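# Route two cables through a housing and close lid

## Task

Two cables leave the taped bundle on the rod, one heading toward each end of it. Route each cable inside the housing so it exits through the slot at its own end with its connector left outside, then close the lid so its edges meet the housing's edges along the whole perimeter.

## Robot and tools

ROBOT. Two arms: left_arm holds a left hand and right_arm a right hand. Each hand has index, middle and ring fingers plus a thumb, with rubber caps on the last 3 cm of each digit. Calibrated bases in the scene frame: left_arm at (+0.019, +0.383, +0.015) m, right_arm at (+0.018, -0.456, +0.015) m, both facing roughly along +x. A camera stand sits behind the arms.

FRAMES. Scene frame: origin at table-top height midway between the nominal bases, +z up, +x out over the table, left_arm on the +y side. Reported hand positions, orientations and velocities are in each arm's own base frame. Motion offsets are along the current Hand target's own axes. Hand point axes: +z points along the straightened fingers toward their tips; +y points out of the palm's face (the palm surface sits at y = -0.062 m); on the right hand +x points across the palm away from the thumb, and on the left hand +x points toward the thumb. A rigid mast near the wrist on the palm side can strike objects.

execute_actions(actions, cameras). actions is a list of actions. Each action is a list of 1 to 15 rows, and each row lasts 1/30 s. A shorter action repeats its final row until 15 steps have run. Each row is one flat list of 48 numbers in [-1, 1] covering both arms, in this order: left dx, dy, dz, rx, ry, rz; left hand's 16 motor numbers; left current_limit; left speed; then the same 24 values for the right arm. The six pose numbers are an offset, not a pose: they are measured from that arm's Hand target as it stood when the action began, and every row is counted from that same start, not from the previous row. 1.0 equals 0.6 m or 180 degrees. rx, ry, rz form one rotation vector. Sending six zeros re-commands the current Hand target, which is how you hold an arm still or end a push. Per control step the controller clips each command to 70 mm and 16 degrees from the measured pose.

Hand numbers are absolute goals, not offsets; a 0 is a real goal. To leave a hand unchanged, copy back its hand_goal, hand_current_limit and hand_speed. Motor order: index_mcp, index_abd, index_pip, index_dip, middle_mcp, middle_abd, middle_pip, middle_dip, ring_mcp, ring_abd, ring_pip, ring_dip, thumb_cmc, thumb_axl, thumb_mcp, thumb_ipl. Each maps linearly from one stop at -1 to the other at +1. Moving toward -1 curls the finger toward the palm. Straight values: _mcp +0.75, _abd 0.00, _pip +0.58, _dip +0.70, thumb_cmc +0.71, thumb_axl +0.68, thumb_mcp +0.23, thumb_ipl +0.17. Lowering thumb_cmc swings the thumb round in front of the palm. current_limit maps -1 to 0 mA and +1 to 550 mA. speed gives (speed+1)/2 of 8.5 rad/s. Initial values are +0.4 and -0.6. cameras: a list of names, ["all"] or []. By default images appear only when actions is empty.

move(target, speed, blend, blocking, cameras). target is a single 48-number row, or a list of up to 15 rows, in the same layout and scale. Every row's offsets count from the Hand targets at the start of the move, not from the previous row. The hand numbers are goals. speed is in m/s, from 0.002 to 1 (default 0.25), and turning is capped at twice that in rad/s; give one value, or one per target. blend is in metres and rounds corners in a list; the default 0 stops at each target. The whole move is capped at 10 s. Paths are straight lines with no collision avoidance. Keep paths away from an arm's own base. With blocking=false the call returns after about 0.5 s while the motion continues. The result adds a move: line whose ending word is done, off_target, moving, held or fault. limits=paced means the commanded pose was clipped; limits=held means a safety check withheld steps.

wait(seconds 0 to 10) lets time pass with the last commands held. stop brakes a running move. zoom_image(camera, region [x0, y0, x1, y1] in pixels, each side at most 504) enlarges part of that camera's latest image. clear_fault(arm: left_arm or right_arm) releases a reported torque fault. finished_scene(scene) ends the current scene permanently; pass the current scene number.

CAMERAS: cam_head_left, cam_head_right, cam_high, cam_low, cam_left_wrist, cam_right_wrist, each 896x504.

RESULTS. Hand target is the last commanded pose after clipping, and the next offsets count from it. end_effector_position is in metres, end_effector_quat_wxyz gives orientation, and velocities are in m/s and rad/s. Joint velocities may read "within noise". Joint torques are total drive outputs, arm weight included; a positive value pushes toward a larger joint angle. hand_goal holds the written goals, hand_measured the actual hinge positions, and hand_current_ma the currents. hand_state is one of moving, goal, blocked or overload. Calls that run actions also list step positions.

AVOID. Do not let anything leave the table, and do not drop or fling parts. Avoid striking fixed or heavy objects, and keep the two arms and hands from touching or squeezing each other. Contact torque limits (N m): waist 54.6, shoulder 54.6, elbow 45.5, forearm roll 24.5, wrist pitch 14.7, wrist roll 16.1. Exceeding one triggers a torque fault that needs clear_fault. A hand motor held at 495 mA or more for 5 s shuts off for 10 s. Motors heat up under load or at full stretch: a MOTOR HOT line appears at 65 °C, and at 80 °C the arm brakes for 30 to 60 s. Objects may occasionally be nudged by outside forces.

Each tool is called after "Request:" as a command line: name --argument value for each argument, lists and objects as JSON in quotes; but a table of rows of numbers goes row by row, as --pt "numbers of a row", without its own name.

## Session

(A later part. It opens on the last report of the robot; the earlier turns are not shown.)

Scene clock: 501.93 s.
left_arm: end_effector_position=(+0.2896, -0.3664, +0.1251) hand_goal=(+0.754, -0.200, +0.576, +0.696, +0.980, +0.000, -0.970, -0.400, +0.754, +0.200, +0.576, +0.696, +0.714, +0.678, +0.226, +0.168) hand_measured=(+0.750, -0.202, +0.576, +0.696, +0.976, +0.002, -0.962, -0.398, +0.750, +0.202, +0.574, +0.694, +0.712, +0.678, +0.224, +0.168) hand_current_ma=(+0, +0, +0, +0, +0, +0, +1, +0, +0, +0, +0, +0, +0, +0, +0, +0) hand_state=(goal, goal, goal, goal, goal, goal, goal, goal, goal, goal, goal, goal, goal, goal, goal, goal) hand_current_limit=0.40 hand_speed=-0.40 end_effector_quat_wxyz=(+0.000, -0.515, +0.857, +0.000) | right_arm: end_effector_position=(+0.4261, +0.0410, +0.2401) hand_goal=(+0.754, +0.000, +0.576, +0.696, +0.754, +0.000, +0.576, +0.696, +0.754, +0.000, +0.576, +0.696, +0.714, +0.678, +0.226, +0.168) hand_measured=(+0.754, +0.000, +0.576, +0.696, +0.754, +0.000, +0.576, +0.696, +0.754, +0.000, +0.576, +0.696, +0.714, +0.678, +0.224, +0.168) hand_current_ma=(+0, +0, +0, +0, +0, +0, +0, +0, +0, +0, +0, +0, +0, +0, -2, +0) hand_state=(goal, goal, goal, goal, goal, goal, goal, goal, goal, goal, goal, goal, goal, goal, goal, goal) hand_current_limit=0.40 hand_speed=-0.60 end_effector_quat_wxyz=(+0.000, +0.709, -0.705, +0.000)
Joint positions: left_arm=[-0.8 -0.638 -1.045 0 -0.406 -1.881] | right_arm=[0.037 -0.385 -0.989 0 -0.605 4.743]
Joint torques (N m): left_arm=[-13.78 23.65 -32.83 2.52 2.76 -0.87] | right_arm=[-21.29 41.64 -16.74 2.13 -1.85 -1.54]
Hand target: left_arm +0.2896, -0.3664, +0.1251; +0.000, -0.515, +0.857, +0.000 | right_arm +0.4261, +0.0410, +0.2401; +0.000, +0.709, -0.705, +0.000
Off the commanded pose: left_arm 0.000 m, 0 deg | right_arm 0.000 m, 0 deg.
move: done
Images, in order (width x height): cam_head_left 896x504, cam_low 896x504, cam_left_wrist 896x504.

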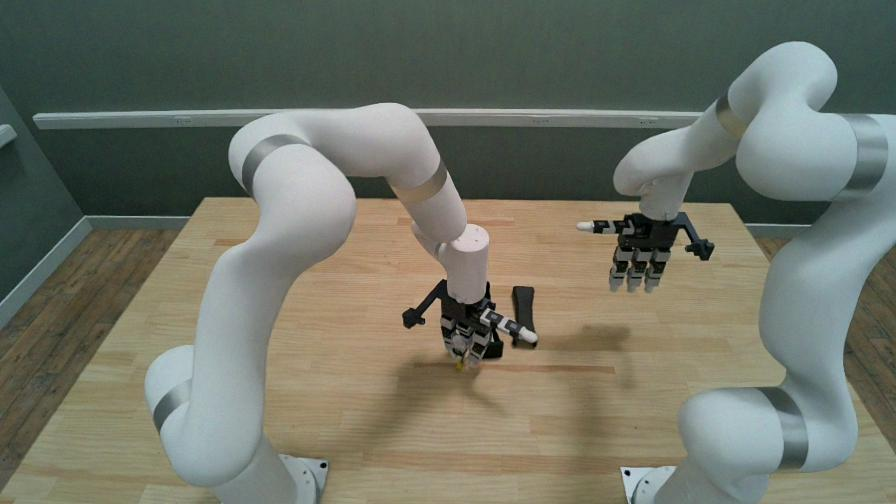

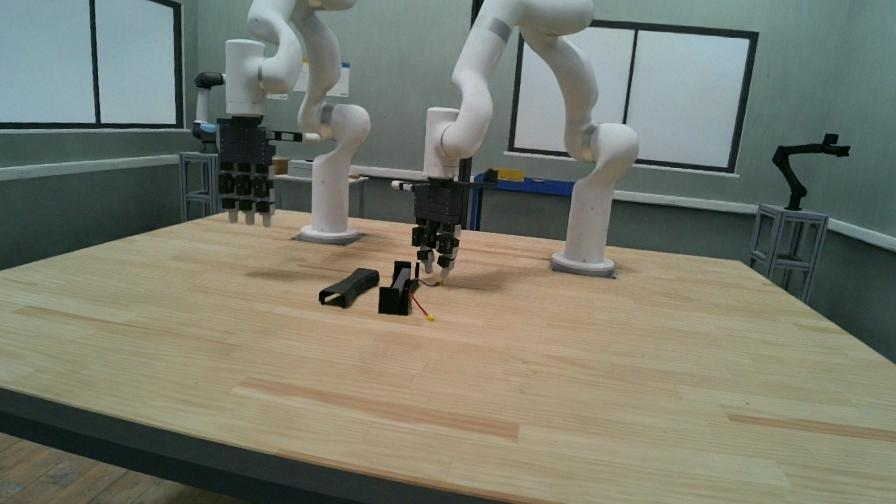

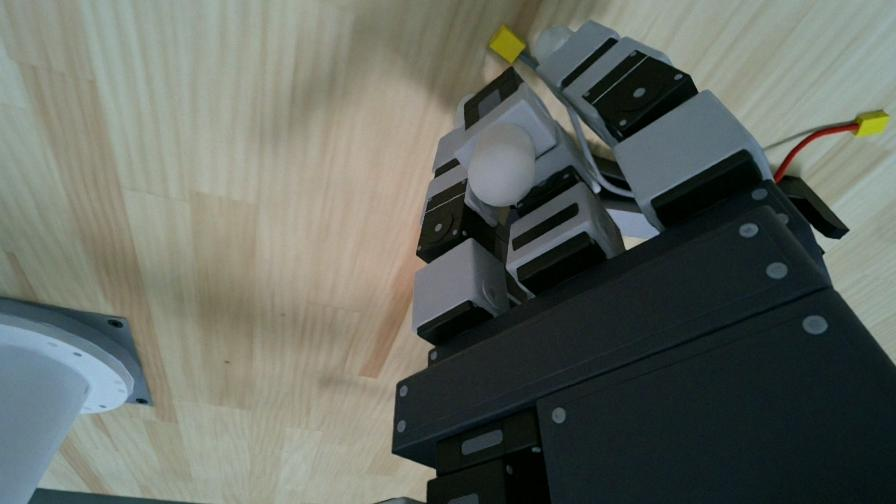

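Request:
move --target '[0,0.0,0.026,0,0,0,0.754,-0.2,0.576,0.696,0.98,0,-0.97,-0.4,0.754,0.2,0.576,0.696,0.714,0.678,0.226,0.168,0.4,-0.6, 0,0,0,0,0,0,0.754,0,0.576,0.696,0.754,0,0.576,0.696,0.754,0,0.576,0.696,0.714,0.678,0.226,0.168,0.4,-0.6]' --cameras '["cam_left_wrist","cam_head_left","cam_low"]' --speed 0.05

Request:
zoom_image --camera "cam_left_wrist" --region '[420, 0, 620, 200]'

Request:
zoom_image --camera "cam_head_left" --region '[420, 310, 520, 400]'

Request:
zoom_image --camera "cam_low" --region '[400, 220, 480, 300]'

Scene clock: 516.50 s.
left_arm: end_effector_position=(+0.2896, -0.3664, +0.1095) hand_goal=(+0.754, -0.200, +0.576, +0.696, +0.980, +0.000, -0.970, -0.400, +0.754, +0.200, +0.576, +0.696, +0.714, +0.678, +0.226, +0.168) hand_measured=(+0.750, -0.202, +0.576, +0.696, +0.976, +0.002, -0.962, -0.398, +0.750, +0.202, +0.574, +0.694, +0.712, +0.678, +0.224, +0.168) hand_current_ma=(+0, +0, +0, +0, +0, +0, +1, +0, +0, +0, +0, +0, +0, +0, +0, +0) hand_state=(goal, goal, goal, goal, goal, goal, goal, goal, goal, goal, goal, goal, goal, goal, goal, goal) hand_current_limit=0.40 hand_speed=-0.60 end_effector_quat_wxyz=(+0.000, -0.515, +0.857, +0.000) | right_arm: end_effector_position=(+0.4261, +0.0410, +0.2401) hand_goal=(+0.754, +0.000, +0.576, +0.696, +0.754, +0.000, +0.576, +0.696, +0.754, +0.000, +0.576, +0.696, +0.714, +0.678, +0.226, +0.168) hand_measured=(+0.754, +0.000, +0.576, +0.696, +0.754, +0.000, +0.576, +0.696, +0.754, +0.000, +0.576, +0.696, +0.714, +0.678, +0.224, +0.168) hand_current_ma=(+0, +0, +0, +0, +0, +0, +0, +0, +0, +0, +0, +0, +0, +0, -2, +0) hand_state=(goal, goal, goal, goal, goal, goal, goal, goal, goal, goal, goal, goal, goal, goal, goal, goal) hand_current_limit=0.40 hand_speed=-0.60 end_effector_quat_wxyz=(+0.000, +0.709, -0.705, +0.000)
Joint positions: left_arm=[-0.8 -0.669 -1.047 0 -0.378 -1.88] | right_arm=[0.037 -0.385 -0.989 0 -0.605 4.743]
Joint torques (N m): left_arm=[-13.62 24.19 -32.49 -1.07 2.82 0.72] | right_arm=[-21.25 40.99 -16.86 2.1 -1.71 -1.45]
Hand target: left_arm +0.2896, -0.3664, +0.1095; +0.000, -0.515, +0.857, +0.000 | right_arm +0.4261, +0.0410, +0.2401; +0.000, +0.709, -0.705, +0.000
Off the commanded pose: left_arm 0.000 m, 0 deg | right_arm 0.000 m, 0 deg.
move: done
Images, in order (width x height): cam_head_left 896x504, cam_low 896x504, cam_left_wrist 896x504.

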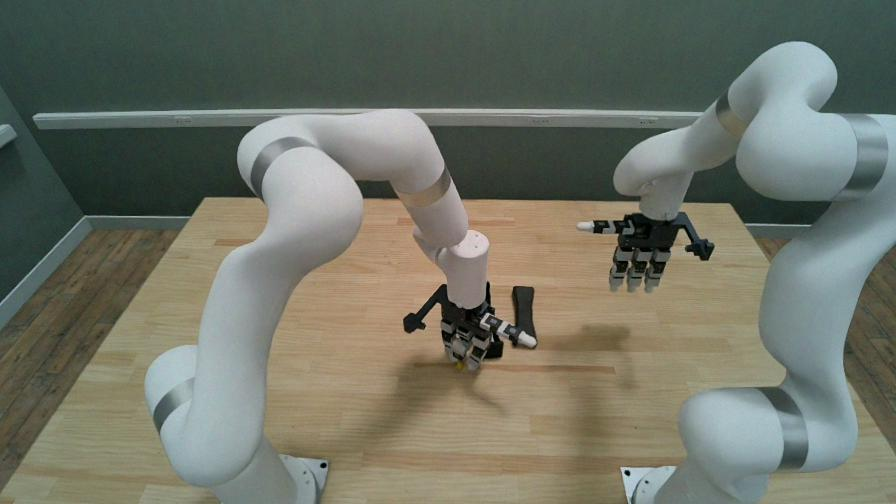

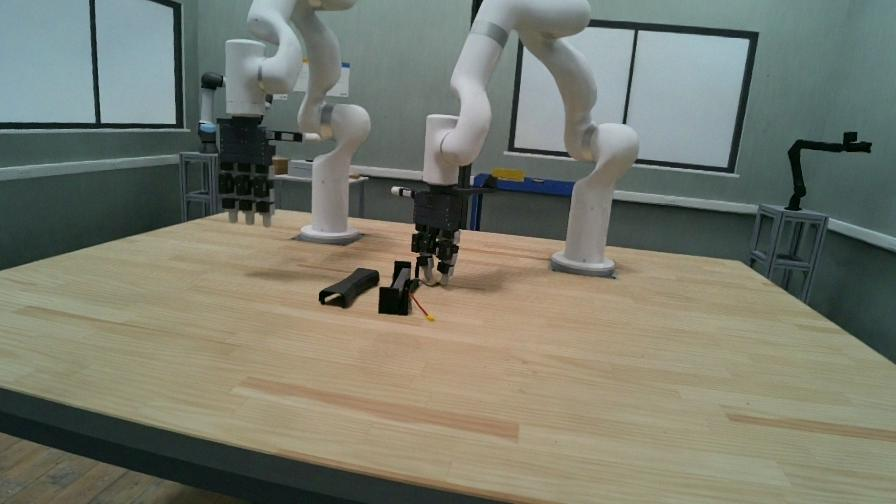

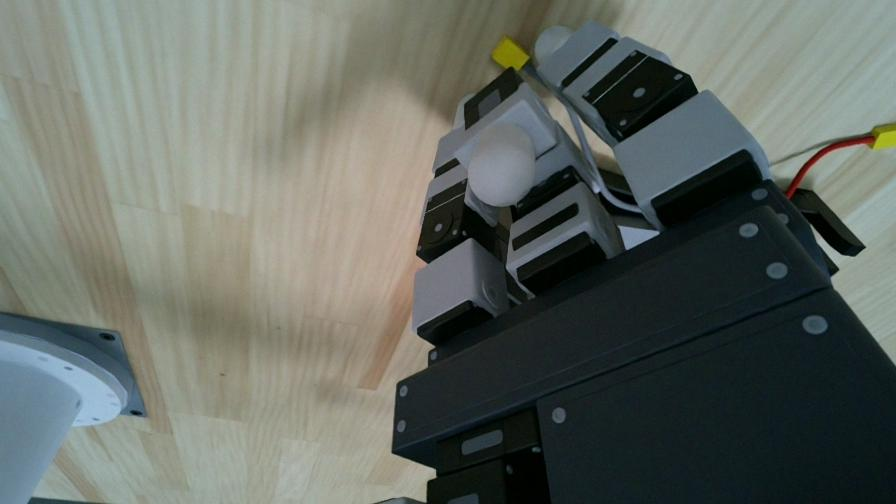

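Scaled by 2.520 from the camera's 896x504 image, which has a finer 1280x720 frame.

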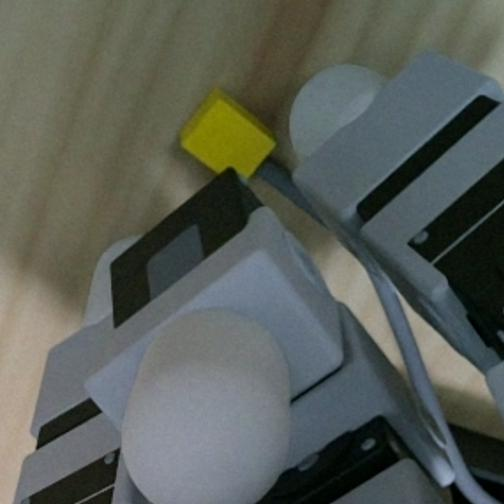

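Scaled by 5.040 from the camera's 896x504 image, which has a finer 1280x720 frame.

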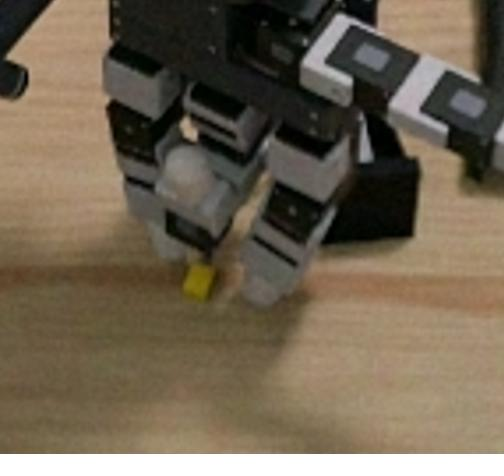

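Scaled by 6.300 from the camera's 896x504 image, which has a finer 1280x720 frame.

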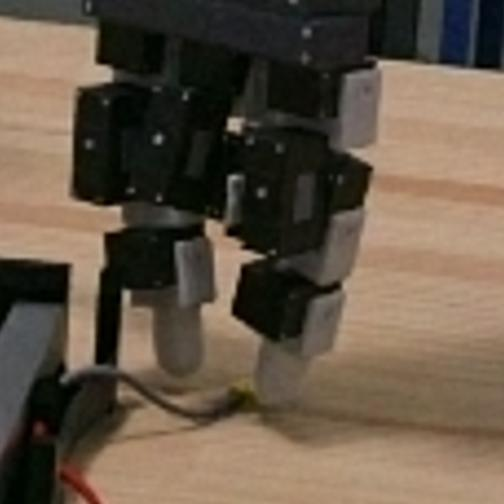

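Request:
move --target '[-0.008,0.010,0.004,0,0,0,0.754,-0.2,0.576,0.696,0.98,0,-0.97,-0.4,0.754,0.2,0.576,0.696,0.714,0.678,0.226,0.168,0.4,-0.6, 0,0,0,0,0,0,0.754,0,0.576,0.696,0.754,0,0.576,0.696,0.754,0,0.576,0.696,0.714,0.678,0.226,0.168,0.4,-0.6]' --cameras '["cam_left_wrist","cam_low"]' --speed 0.05

Request:
zoom_image --camera "cam_left_wrist" --region '[420, 0, 620, 200]'

Request:
zoom_image --camera "cam_low" --region '[400, 220, 480, 300]'

Scene clock: 535.93 s.
left_arm: end_effector_position=(+0.2865, -0.3593, +0.1071) hand_goal=(+0.754, -0.200, +0.576, +0.696, +0.980, +0.000, -0.970, -0.400, +0.754, +0.200, +0.576, +0.696, +0.714, +0.678, +0.226, +0.168) hand_measured=(+0.750, -0.202, +0.576, +0.696, +0.976, +0.002, -0.962, -0.398, +0.750, +0.202, +0.574, +0.694, +0.712, +0.678, +0.224, +0.168) hand_current_ma=(+0, +0, +0, +0, +0, +0, +1, +0, +0, +0, +0, +0, +0, +0, +0, +0) hand_state=(goal, goal, goal, goal, goal, goal, goal, goal, goal, goal, goal, goal, goal, goal, goal, goal) hand_current_limit=0.40 hand_speed=-0.60 end_effector_quat_wxyz=(+0.000, -0.515, +0.857, +0.000) | right_arm: end_effector_position=(+0.4261, +0.0410, +0.2401) hand_goal=(+0.754, +0.000, +0.576, +0.696, +0.754, +0.000, +0.576, +0.696, +0.754, +0.000, +0.576, +0.696, +0.714, +0.678, +0.226, +0.168) hand_measured=(+0.754, +0.000, +0.576, +0.696, +0.754, +0.000, +0.576, +0.696, +0.754, +0.000, +0.576, +0.696, +0.714, +0.678, +0.224, +0.168) hand_current_ma=(+0, +0, +0, +0, +0, +0, +0, +0, +0, +0, +0, +0, +0, +0, -2, +0) hand_state=(goal, goal, goal, goal, goal, goal, goal, goal, goal, goal, goal, goal, goal, goal, goal, goal) hand_current_limit=0.40 hand_speed=-0.60 end_effector_quat_wxyz=(+0.000, +0.709, -0.705, +0.000)
Joint positions: left_arm=[-0.795 -0.661 -1.025 0 -0.364 -1.875] | right_arm=[0.037 -0.385 -0.989 0 -0.605 4.743]
Joint torques (N m): left_arm=[16.47 47.68 -13.52 -0.6 2.74 1.07] | right_arm=[-21.29 41.59 -16.68 2.05 -1.67 -1.38]
Hand target: left_arm +0.2865, -0.3593, +0.1070; +0.000, -0.515, +0.857, +0.000 | right_arm +0.4261, +0.0410, +0.2401; +0.000, +0.709, -0.705, +0.000
Off the commanded pose: left_arm 0.000 m, 0 deg | right_arm 0.000 m, 0 deg.
move: done
Images, in order (width x height): cam_low 896x504, cam_left_wrist 896x504.

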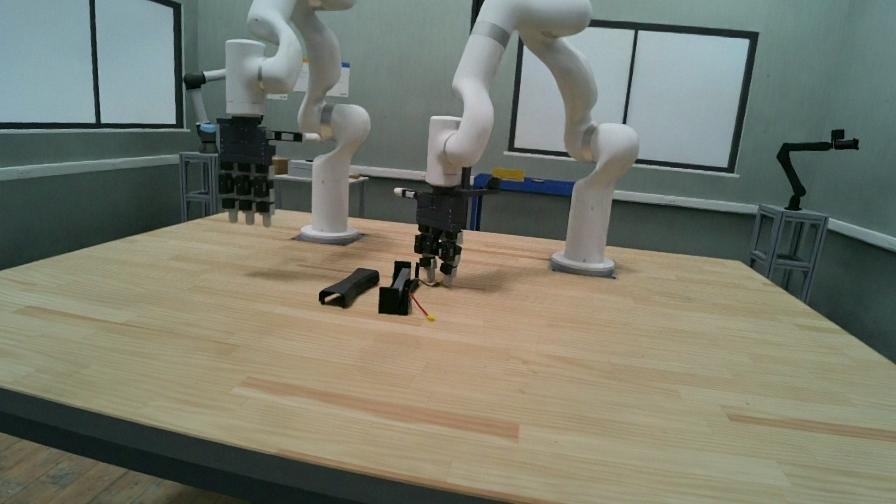

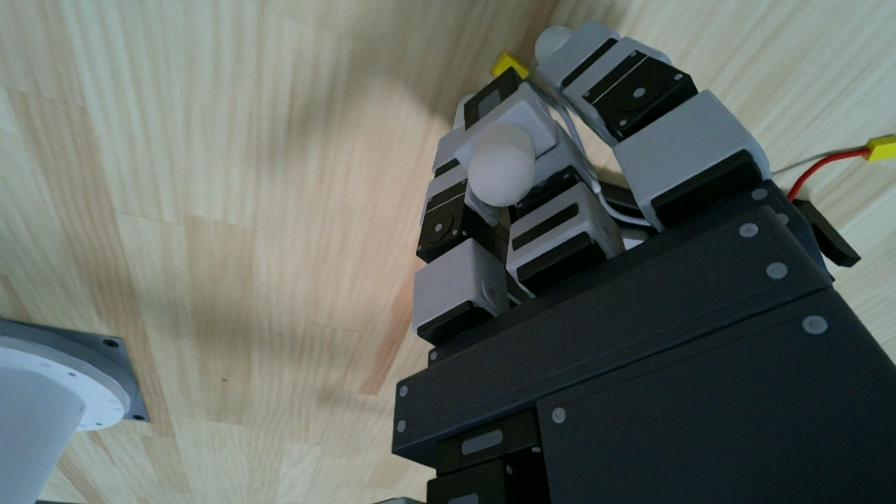

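Scaled by 2.520 from the camera's 896x504 image, which has a finer 1280x720 frame.

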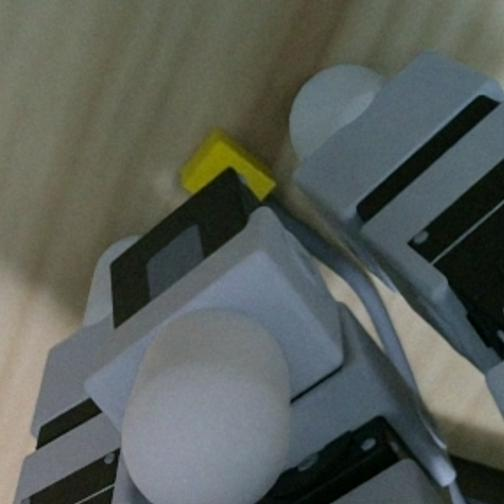

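Scaled by 6.300 from the camera's 896x504 image, which has a finer 1280x720 frame.

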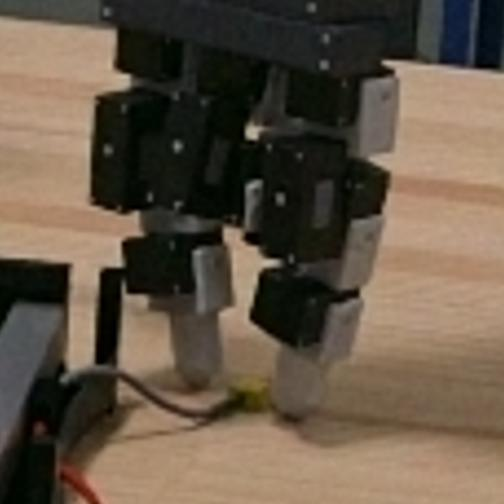

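Request:
move --target '[0,0,0,0,0,0,0.754,-0.45,0.576,0.696,0.98,0,-0.97,-0.4,0.754,0.45,0.576,0.696,0.714,0.678,0.226,0.168,0.2,-0.85, 0,0,0,0,0,0,0.754,0,0.576,0.696,0.754,0,0.576,0.696,0.754,0,0.576,0.696,0.714,0.678,0.226,0.168,0.4,-0.6]' --cameras '["cam_left_wrist","cam_low"]' --speed 0.05

Request:
zoom_image --camera "cam_left_wrist" --region '[420, 0, 620, 200]'

Request:
zoom_image --camera "cam_low" --region '[400, 220, 480, 300]'

Scene clock: 551.93 s.
left_arm: end_effector_position=(+0.2865, -0.3593, +0.1070) hand_goal=(+0.754, -0.450, +0.576, +0.696, +0.980, +0.000, -0.970, -0.400, +0.754, +0.450, +0.576, +0.696, +0.714, +0.678, +0.226, +0.168) hand_measured=(+0.750, -0.382, +0.576, +0.696, +0.978, +0.002, -0.972, -0.398, +0.750, +0.386, +0.574, +0.694, +0.712, +0.678, +0.224, +0.168) hand_current_ma=(+0, +64, +0, +0, +0, +0, +0, +0, +0, -59, +0, +0, +0, +0, +0, +0) hand_state=(goal, blocked, goal, goal, goal, goal, goal, goal, goal, blocked, goal, goal, goal, goal, goal, goal) hand_current_limit=0.20 hand_speed=-0.85 end_effector_quat_wxyz=(+0.000, -0.515, +0.857, +0.000) | right_arm: end_effector_position=(+0.4261, +0.0410, +0.2401) hand_goal=(+0.754, +0.000, +0.576, +0.696, +0.754, +0.000, +0.576, +0.696, +0.754, +0.000, +0.576, +0.696, +0.714, +0.678, +0.226, +0.168) hand_measured=(+0.754, +0.000, +0.576, +0.696, +0.754, +0.000, +0.576, +0.696, +0.754, +0.000, +0.576, +0.696, +0.714, +0.678, +0.224, +0.168) hand_current_ma=(+0, +0, +0, +0, +0, +0, +0, +0, +0, +0, +0, +0, +0, +0, -2, +0) hand_state=(goal, goal, goal, goal, goal, goal, goal, goal, goal, goal, goal, goal, goal, goal, goal, goal) hand_current_limit=0.40 hand_speed=-0.60 end_effector_quat_wxyz=(+0.000, +0.709, -0.705, +0.000)
Joint positions: left_arm=[-0.795 -0.661 -1.025 0 -0.364 -1.875] | right_arm=[0.037 -0.385 -0.989 0 -0.605 4.743]
Joint torques (N m): left_arm=[16.07 47 -13.72 -1.52 2.64 1.07] | right_arm=[-20.96 41.63 -16.71 2.22 -1.58 -1.21]
Hand target: left_arm +0.2865, -0.3593, +0.1070; +0.000, -0.515, +0.857, +0.000 | right_arm +0.4261, +0.0410, +0.2401; +0.000, +0.709, -0.705, +0.000
Off the commanded pose: left_arm 0.000 m, 0 deg | right_arm 0.000 m, 0 deg.
move: done
Images, in order (width x height): cam_low 896x504, cam_left_wrist 896x504.

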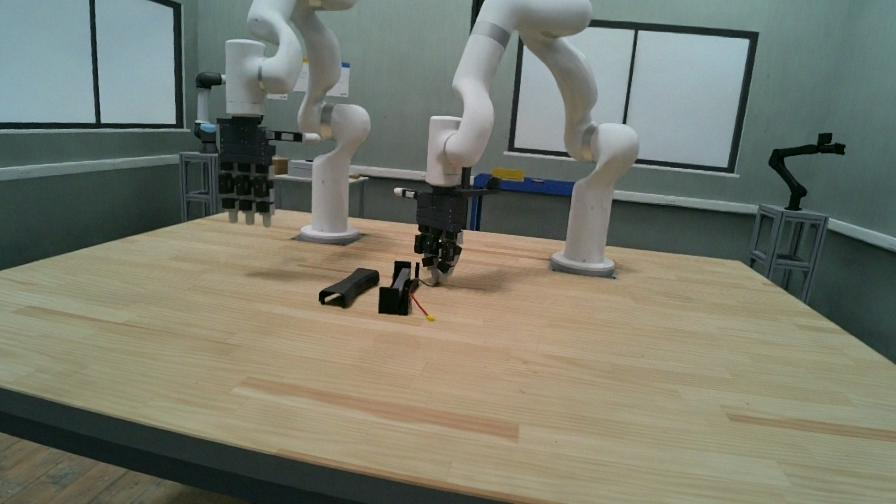

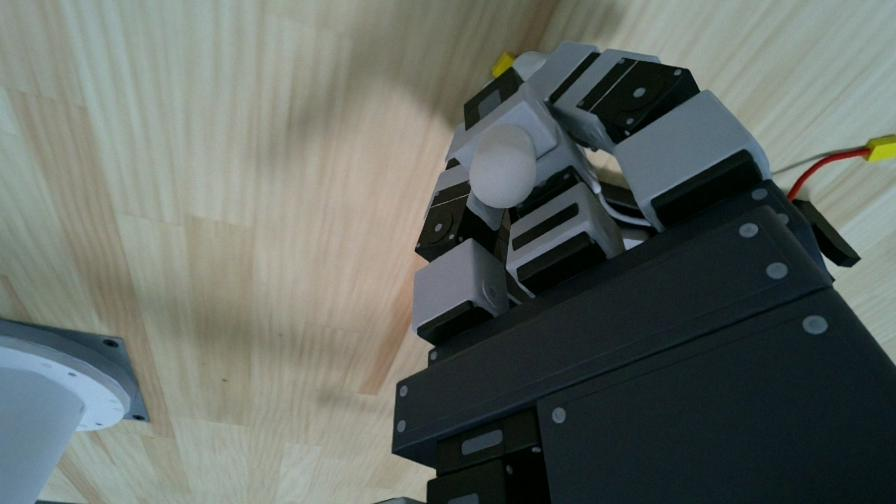

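Scaled by 2.520 from the camera's 896x504 image, which has a finer 1280x720 frame.

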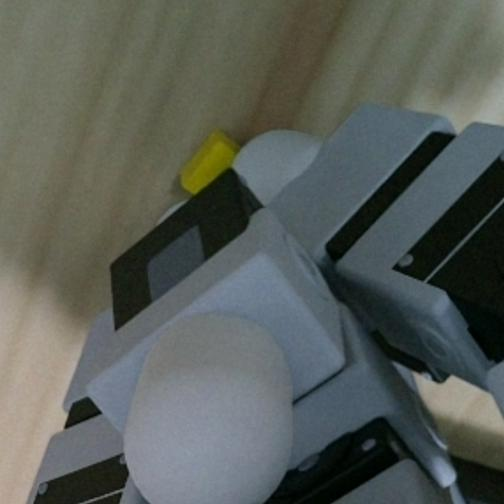

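Scaled by 6.300 from the camera's 896x504 image, which has a finer 1280x720 frame.

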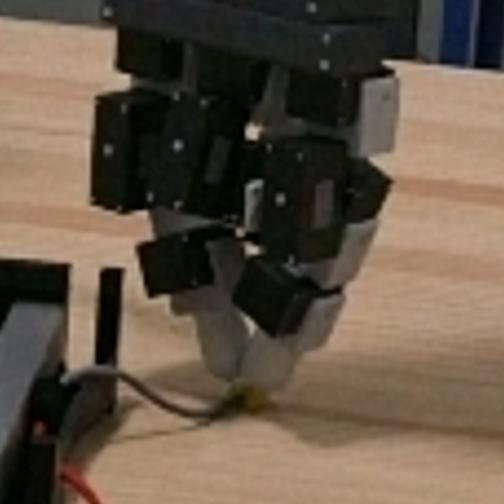

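Request:
move --pt "0 0 0 0 0 0 0.754 -0.6 0.576 0.696 0.98 0 -0.97 -0.4 0.754 0.6 0.576 0.696 0.714 0.678 0.226 0.168 0.0 -0.85 0 0 0 0 0 0 0.754 0 0.576 0.696 0.754 0 0.576 0.696 0.754 0 0.576 0.696 0.714 0.678 0.226 0.168 0.4 -0.6" --pt "0 0 -0.03 0 0 0 0.754 -0.6 0.576 0.696 0.98 0 -0.97 -0.4 0.754 0.6 0.576 0.696 0.714 0.678 0.226 0.168 0.0 -0.85 0 0 0 0 0 0 0.754 0 0.576 0.696 0.754 0 0.576 0.696 0.754 0 0.576 0.696 0.714 0.678 0.226 0.168 0.4 -0.6" --cameras '["cam_left_wrist","cam_low"]' --speed 0.05

Request:
zoom_image --camera "cam_left_wrist" --region '[420, 0, 620, 200]'

Request:
zoom_image --camera "cam_low" --region '[400, 220, 480, 300]'

Scene clock: 561.00 s.
left_arm: end_effector_position=(+0.2865, -0.3593, +0.1250) hand_goal=(+0.754, -0.600, +0.576, +0.696, +0.980, +0.000, -0.970, -0.400, +0.754, +0.600, +0.576, +0.696, +0.714, +0.678, +0.226, +0.168) hand_measured=(+0.750, -0.388, +0.576, +0.696, +0.978, +0.002, -0.974, -0.398, +0.750, +0.392, +0.574, +0.694, +0.712, +0.678, +0.224, +0.168) hand_current_ma=(+0, +275, +0, +0, +0, +0, +0, +0, +0, -275, +0, +0, +0, +0, +0, +0) hand_state=(goal, blocked, goal, goal, goal, goal, goal, goal, goal, blocked, goal, goal, goal, goal, goal, goal) hand_current_limit=0.00 hand_speed=-0.85 end_effector_quat_wxyz=(+0.000, -0.515, +0.857, +0.000) | right_arm: end_effector_position=(+0.4261, +0.0410, +0.2401) hand_goal=(+0.754, +0.000, +0.576, +0.696, +0.754, +0.000, +0.576, +0.696, +0.754, +0.000, +0.576, +0.696, +0.714, +0.678, +0.226, +0.168) hand_measured=(+0.754, +0.000, +0.576, +0.696, +0.754, +0.000, +0.576, +0.696, +0.754, +0.000, +0.576, +0.696, +0.714, +0.678, +0.224, +0.168) hand_current_ma=(+0, +0, +0, +0, +0, +0, +0, +0, +0, +0, +0, +0, +0, +0, -2, +0) hand_state=(goal, goal, goal, goal, goal, goal, goal, goal, goal, goal, goal, goal, goal, goal, goal, goal) hand_current_limit=0.40 hand_speed=-0.60 end_effector_quat_wxyz=(+0.000, +0.709, -0.705, +0.000)
Joint positions: left_arm=[-0.795 -0.626 -1.022 0 -0.396 -1.875] | right_arm=[0.037 -0.385 -0.989 0 -0.605 4.743]
Joint torques (N m): left_arm=[15.68 45.78 -14.01 -0.94 -2.68 0.76] | right_arm=[-20.94 41.24 -16.81 2.13 -1.6 -1.13]
Hand target: left_arm +0.2865, -0.3593, +0.1250; +0.000, -0.515, +0.857, +0.000 | right_arm +0.4261, +0.0410, +0.2401; +0.000, +0.709, -0.705, +0.000
Off the commanded pose: left_arm 0.000 m, 0 deg | right_arm 0.000 m, 0 deg.
move: done
Images, in order (width x height): cam_low 896x504, cam_left_wrist 896x504.

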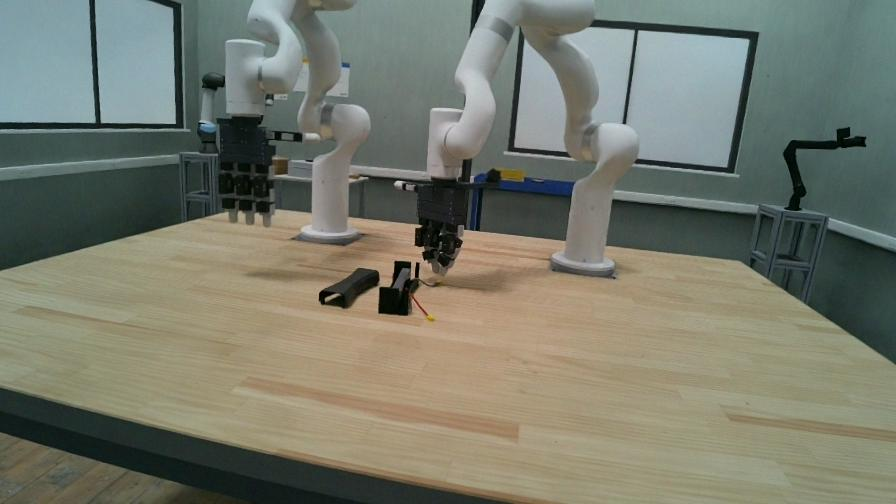

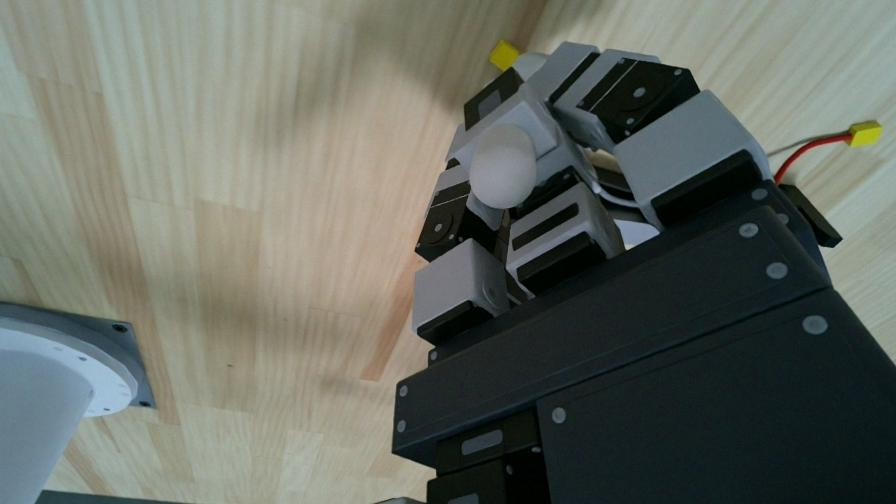

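Scaled by 2.520 from the camera's 896x504 image, which has a finer 1280x720 frame.

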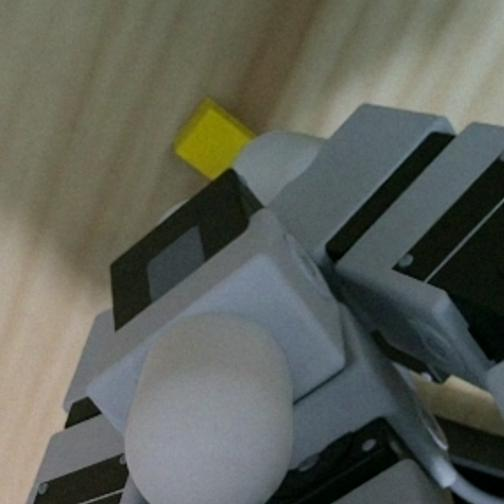

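Scaled by 6.300 from the camera's 896x504 image, which has a finer 1280x720 frame.

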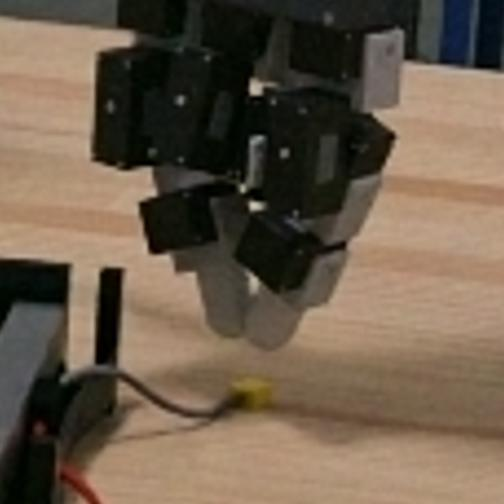

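Request:
move --pt "0 0 0 0 0 0 0.754 -0.24 0.576 0.696 0.98 0 -0.97 -0.4 0.754 0.24 0.576 0.696 0.714 0.678 0.226 0.168 0.2 -0.7 0 0 0 0 0 0 0.754 0 0.576 0.696 0.754 0 0.576 0.696 0.754 0 0.576 0.696 0.714 0.678 0.226 0.168 0.4 -0.6" --pt "0 0 0.034 0 0 0 0.754 -0.24 0.576 0.696 0.98 0 -0.97 -0.4 0.754 0.24 0.576 0.696 0.714 0.678 0.226 0.168 0.2 -0.7 0 0 0 0 0 0 0.754 0 0.576 0.696 0.754 0 0.576 0.696 0.754 0 0.576 0.696 0.714 0.678 0.226 0.168 0.4 -0.6" --cameras '["cam_left_wrist","cam_low"]' --speed 0.05

Request:
zoom_image --camera "cam_left_wrist" --region '[420, 0, 620, 200]'

Request:
zoom_image --camera "cam_low" --region '[400, 220, 480, 300]'

Scene clock: 582.50 s.
left_arm: end_effector_position=(+0.2865, -0.3593, +0.1047) hand_goal=(+0.754, -0.240, +0.576, +0.696, +0.980, +0.000, -0.970, -0.400, +0.754, +0.240, +0.576, +0.696, +0.714, +0.678, +0.226, +0.168) hand_measured=(+0.750, -0.242, +0.576, +0.696, +0.978, +0.002, -0.970, -0.398, +0.750, +0.242, +0.574, +0.694, +0.712, +0.678, +0.224, +0.168) hand_current_ma=(+0, +0, +0, +0, +0, +0, +0, +0, +0, +0, +0, +0, +0, +0, +0, +0) hand_state=(goal, goal, goal, goal, goal, goal, goal, goal, goal, goal, goal, goal, goal, goal, goal, goal) hand_current_limit=0.20 hand_speed=-0.70 end_effector_quat_wxyz=(+0.000, -0.515, +0.857, +0.000) | right_arm: end_effector_position=(+0.4261, +0.0410, +0.2401) hand_goal=(+0.754, +0.000, +0.576, +0.696, +0.754, +0.000, +0.576, +0.696, +0.754, +0.000, +0.576, +0.696, +0.714, +0.678, +0.226, +0.168) hand_measured=(+0.754, +0.000, +0.576, +0.696, +0.754, +0.000, +0.576, +0.696, +0.754, +0.000, +0.576, +0.696, +0.714, +0.678, +0.224, +0.168) hand_current_ma=(+0, +0, +0, +0, +0, +0, +0, +0, +0, +0, +0, +0, +0, +0, -2, +0) hand_state=(goal, goal, goal, goal, goal, goal, goal, goal, goal, goal, goal, goal, goal, goal, goal, goal) hand_current_limit=0.40 hand_speed=-0.60 end_effector_quat_wxyz=(+0.000, +0.709, -0.705, +0.000)
Joint positions: left_arm=[-0.795 -0.666 -1.026 0 -0.359 -1.875] | right_arm=[0.037 -0.385 -0.989 0 -0.605 4.743]
Joint torques (N m): left_arm=[14.36 23.18 -32.01 2.35 2.83 -0.56] | right_arm=[-21.3 41.66 -16.53 2.06 -1.44 -1.07]
Hand target: left_arm +0.2865, -0.3593, +0.1046; +0.000, -0.515, +0.857, +0.000 | right_arm +0.4261, +0.0410, +0.2401; +0.000, +0.709, -0.705, +0.000
Off the commanded pose: left_arm 0.000 m, 0 deg | right_arm 0.000 m, 0 deg.
move: done
Images, in order (width x height): cam_low 896x504, cam_left_wrist 896x504.

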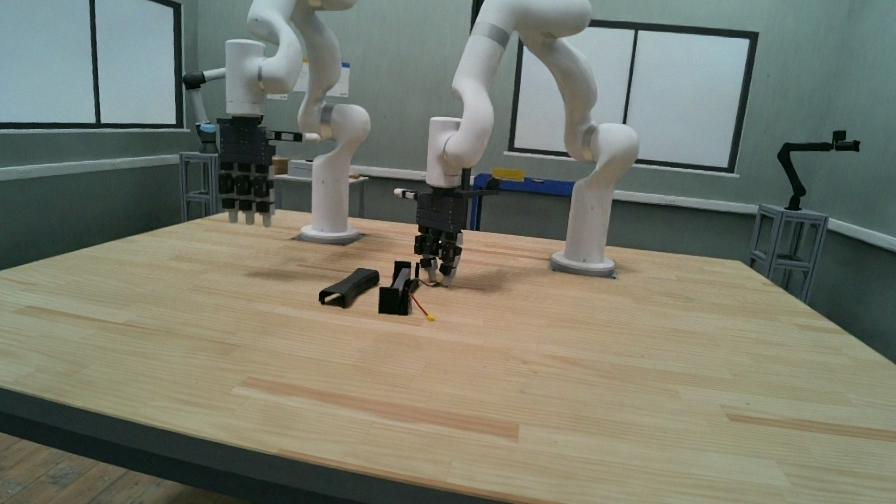

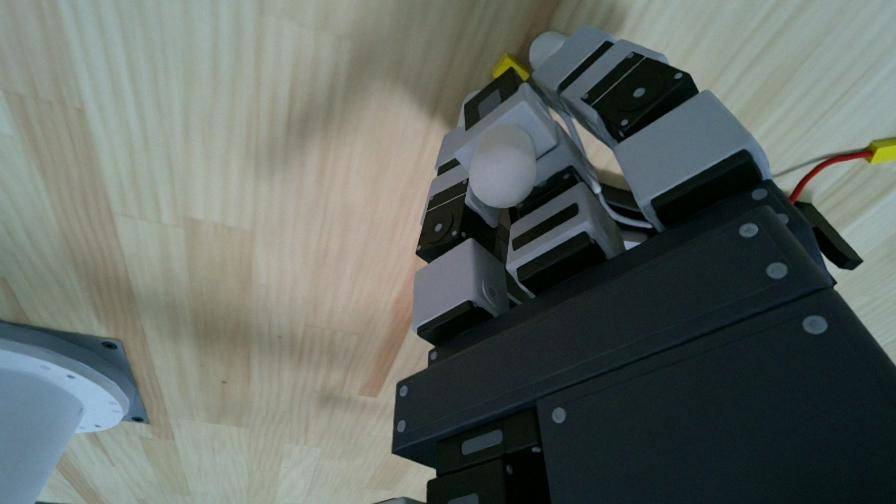

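Scaled by 2.520 from the camera's 896x504 image, which has a finer 1280x720 frame.

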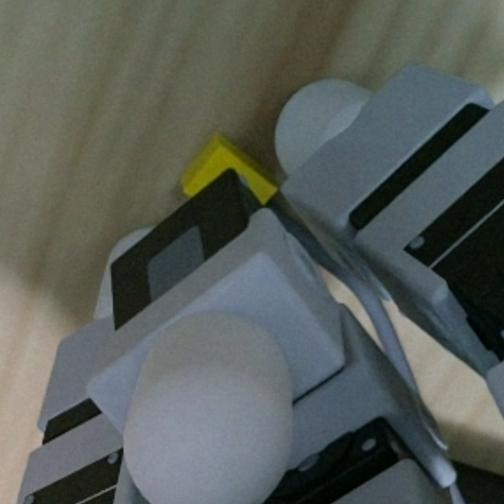

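Scaled by 6.300 from the camera's 896x504 image, which has a finer 1280x720 frame.

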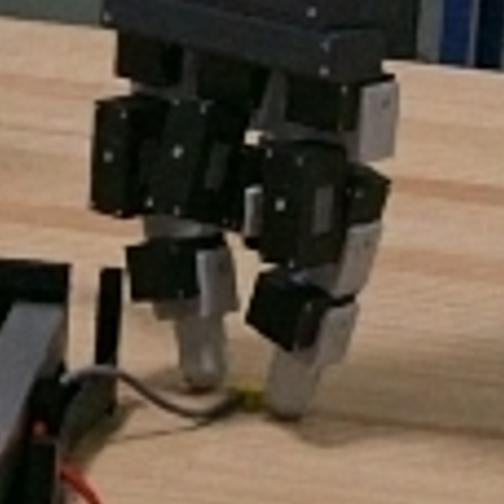

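Request:
move --pt "0 0 0.003 0 0 0 0.754 -0.38 0.576 0.696 0.98 0 -0.97 -0.4 0.754 0.38 0.576 0.696 0.714 0.678 0.226 0.168 0.2 -0.85 0 0 0 0 0 0 0.754 0 0.576 0.696 0.754 0 0.576 0.696 0.754 0 0.576 0.696 0.714 0.678 0.226 0.168 0.4 -0.6" --cameras '["cam_left_wrist","cam_low"]' --speed 0.05

Request:
zoom_image --camera "cam_left_wrist" --region '[420, 0, 620, 200]'

Request:
zoom_image --camera "cam_low" --region '[400, 220, 480, 300]'

Scene clock: 591.20 s.
left_arm: end_effector_position=(+0.2866, -0.3594, +0.1029) hand_goal=(+0.754, -0.380, +0.576, +0.696, +0.980, +0.000, -0.970, -0.400, +0.754, +0.380, +0.576, +0.696, +0.714, +0.678, +0.226, +0.168) hand_measured=(+0.750, -0.340, +0.574, +0.694, +0.978, +0.002, -0.970, -0.398, +0.752, +0.340, +0.574, +0.694, +0.712, +0.678, +0.224, +0.168) hand_current_ma=(+0, +25, +0, +0, +0, +0, +0, +0, +0, -23, +0, +0, +0, +0, +0, +0) hand_state=(goal, blocked, goal, goal, goal, goal, goal, goal, goal, blocked, goal, goal, goal, goal, goal, goal) hand_current_limit=0.20 hand_speed=-0.85 end_effector_quat_wxyz=(+0.000, -0.515, +0.857, +0.000) | right_arm: end_effector_position=(+0.4261, +0.0410, +0.2401) hand_goal=(+0.754, +0.000, +0.576, +0.696, +0.754, +0.000, +0.576, +0.696, +0.754, +0.000, +0.576, +0.696, +0.714, +0.678, +0.226, +0.168) hand_measured=(+0.754, +0.000, +0.576, +0.696, +0.754, +0.000, +0.576, +0.696, +0.754, +0.000, +0.576, +0.696, +0.714, +0.678, +0.224, +0.168) hand_current_ma=(+0, +0, +0, +0, +0, +0, +0, +0, +0, +0, +0, +0, +0, +0, -2, +0) hand_state=(goal, goal, goal, goal, goal, goal, goal, goal, goal, goal, goal, goal, goal, goal, goal, goal) hand_current_limit=0.40 hand_speed=-0.60 end_effector_quat_wxyz=(+0.000, +0.709, -0.705, +0.000)
Joint positions: left_arm=[-0.795 -0.67 -1.026 0 -0.356 -1.875] | right_arm=[0.037 -0.385 -0.989 0 -0.605 4.743]
Joint torques (N m): left_arm=[9.05 13.64 -20.78 -1.68 2.95 1] | right_arm=[-20.87 41.21 -16.73 2.27 -1.33 -1]
Hand target: left_arm +0.2865, -0.3593, +0.1028; +0.000, -0.515, +0.857, +0.000 | right_arm +0.4261, +0.0410, +0.2401; +0.000, +0.709, -0.705, +0.000
Off the commanded pose: left_arm 0.000 m, 0 deg | right_arm 0.000 m, 0 deg.
move: done
Images, in order (width x height): cam_low 896x504, cam_left_wrist 896x504.

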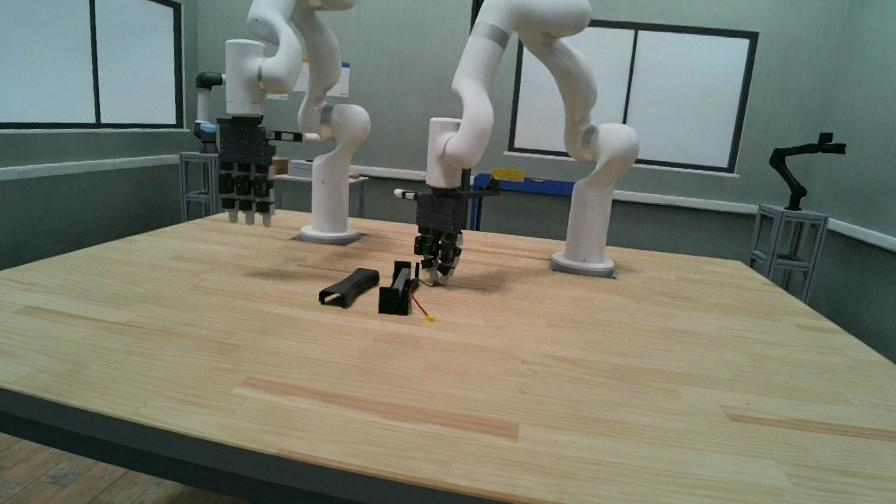

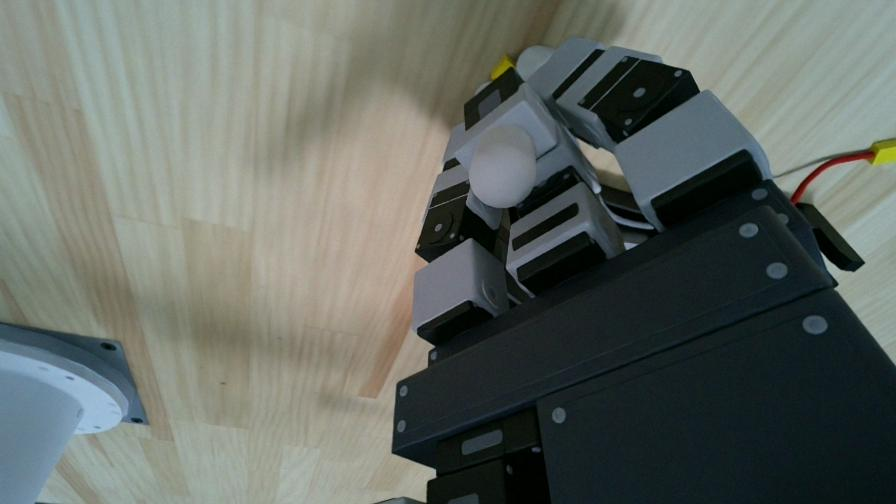

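Scaled by 2.520 from the camera's 896x504 image, which has a finer 1280x720 frame.

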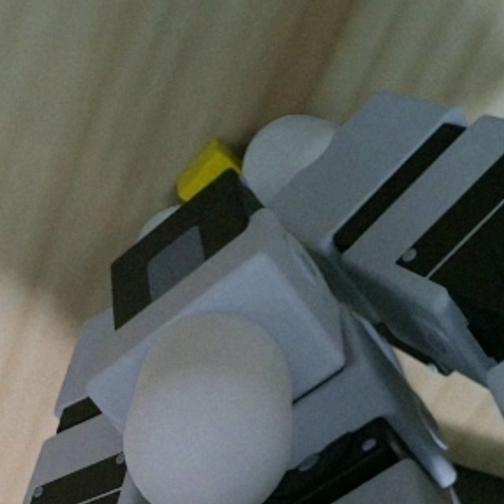

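Scaled by 6.300 from the camera's 896x504 image, which has a finer 1280x720 frame.

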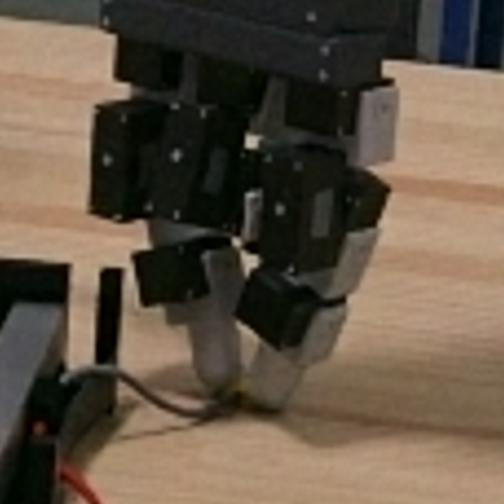

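Request:
move --pt "0 0 0 0 0 0 0.754 -0.5 0.576 0.696 0.98 0 -0.97 -0.4 0.754 0.5 0.576 0.696 0.714 0.678 0.226 0.168 -0.1 -0.85 0 0 0 0 0 0 0.754 0 0.576 0.696 0.754 0 0.576 0.696 0.754 0 0.576 0.696 0.714 0.678 0.226 0.168 0.4 -0.6" --pt "0 0 -0.04 0 0 0 0.754 -0.5 0.576 0.696 0.98 0 -0.97 -0.4 0.754 0.5 0.576 0.696 0.714 0.678 0.226 0.168 -0.1 -0.85 0 0 0 0 0 0 0.754 0 0.576 0.696 0.754 0 0.576 0.696 0.754 0 0.576 0.696 0.714 0.678 0.226 0.168 0.4 -0.6" --cameras '["cam_left_wrist","cam_low"]' --speed 0.05

Request:
zoom_image --camera "cam_left_wrist" --region '[420, 0, 620, 200]'

Request:
zoom_image --camera "cam_low" --region '[400, 220, 480, 300]'

Scene clock: 601.50 s.
left_arm: end_effector_position=(+0.2865, -0.3593, +0.1268) hand_goal=(+0.754, -0.500, +0.576, +0.696, +0.980, +0.000, -0.970, -0.400, +0.754, +0.500, +0.576, +0.696, +0.714, +0.678, +0.226, +0.168) hand_measured=(+0.748, -0.386, +0.572, +0.694, +0.980, +0.002, -0.974, -0.398, +0.754, +0.394, +0.576, +0.694, +0.712, +0.678, +0.224, +0.168) hand_current_ma=(-1, +171, +0, +0, +0, +0, -1, +0, +0, -148, +0, +0, +0, +0, +0, +0) hand_state=(goal, blocked, goal, goal, goal, goal, goal, goal, goal, blocked, goal, goal, goal, goal, goal, goal) hand_current_limit=-0.10 hand_speed=-0.85 end_effector_quat_wxyz=(+0.000, -0.515, +0.857, +0.000) | right_arm: end_effector_position=(+0.4261, +0.0410, +0.2401) hand_goal=(+0.754, +0.000, +0.576, +0.696, +0.754, +0.000, +0.576, +0.696, +0.754, +0.000, +0.576, +0.696, +0.714, +0.678, +0.226, +0.168) hand_measured=(+0.754, +0.000, +0.576, +0.696, +0.754, +0.000, +0.576, +0.696, +0.754, +0.000, +0.576, +0.696, +0.714, +0.678, +0.224, +0.168) hand_current_ma=(+0, +0, +0, +0, +0, +0, +0, +0, +0, +0, +0, +0, +0, +0, -2, +0) hand_state=(goal, goal, goal, goal, goal, goal, goal, goal, goal, goal, goal, goal, goal, goal, goal, goal) hand_current_limit=0.40 hand_speed=-0.60 end_effector_quat_wxyz=(+0.000, +0.709, -0.705, +0.000)
Joint positions: left_arm=[-0.795 -0.622 -1.022 0 -0.4 -1.875] | right_arm=[0.037 -0.385 -0.989 0 -0.605 4.743]
Joint torques (N m): left_arm=[3.55 47.54 -14.22 -0.99 -2.6 0.56] | right_arm=[-20.26 41.33 -16.68 2.11 -1.31 -0.9]
Hand target: left_arm +0.2865, -0.3593, +0.1268; +0.000, -0.515, +0.857, +0.000 | right_arm +0.4261, +0.0410, +0.2401; +0.000, +0.709, -0.705, +0.000
Off the commanded pose: left_arm 0.000 m, 0 deg | right_arm 0.000 m, 0 deg.
move: done
Images, in order (width x height): cam_low 896x504, cam_left_wrist 896x504.

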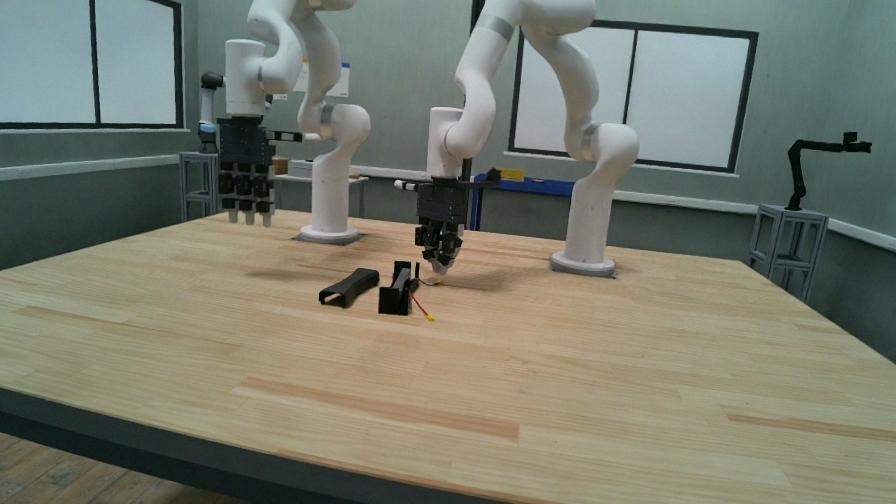

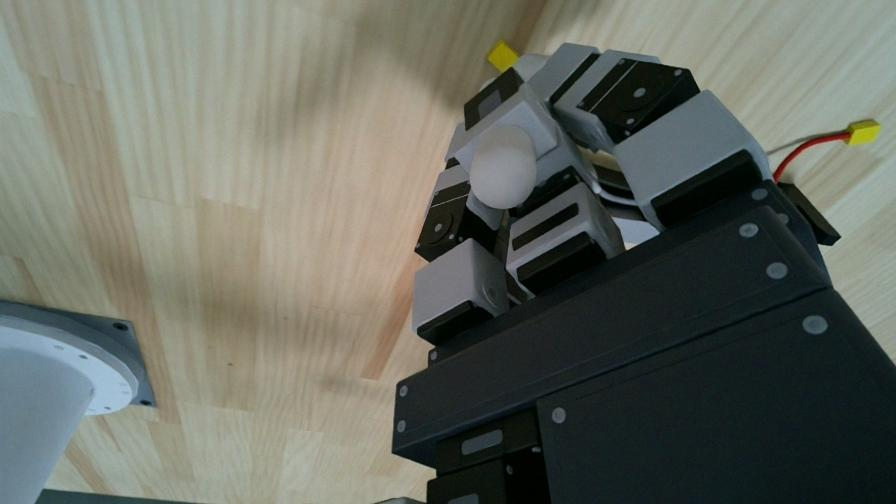

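Scaled by 2.520 from the camera's 896x504 image, which has a finer 1280x720 frame.

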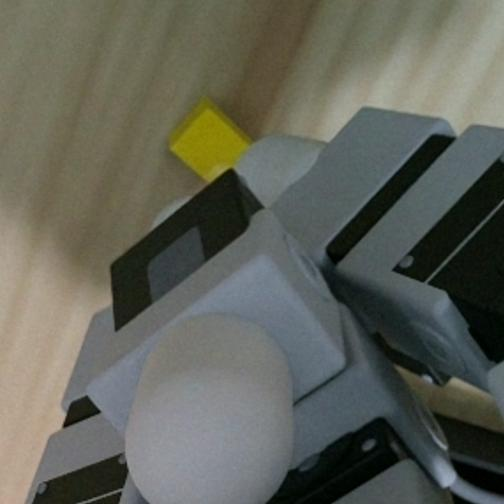

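Scaled by 6.300 from the camera's 896x504 image, which has a finer 1280x720 frame.

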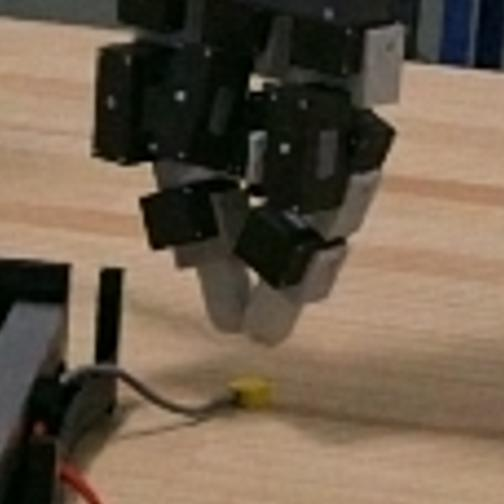

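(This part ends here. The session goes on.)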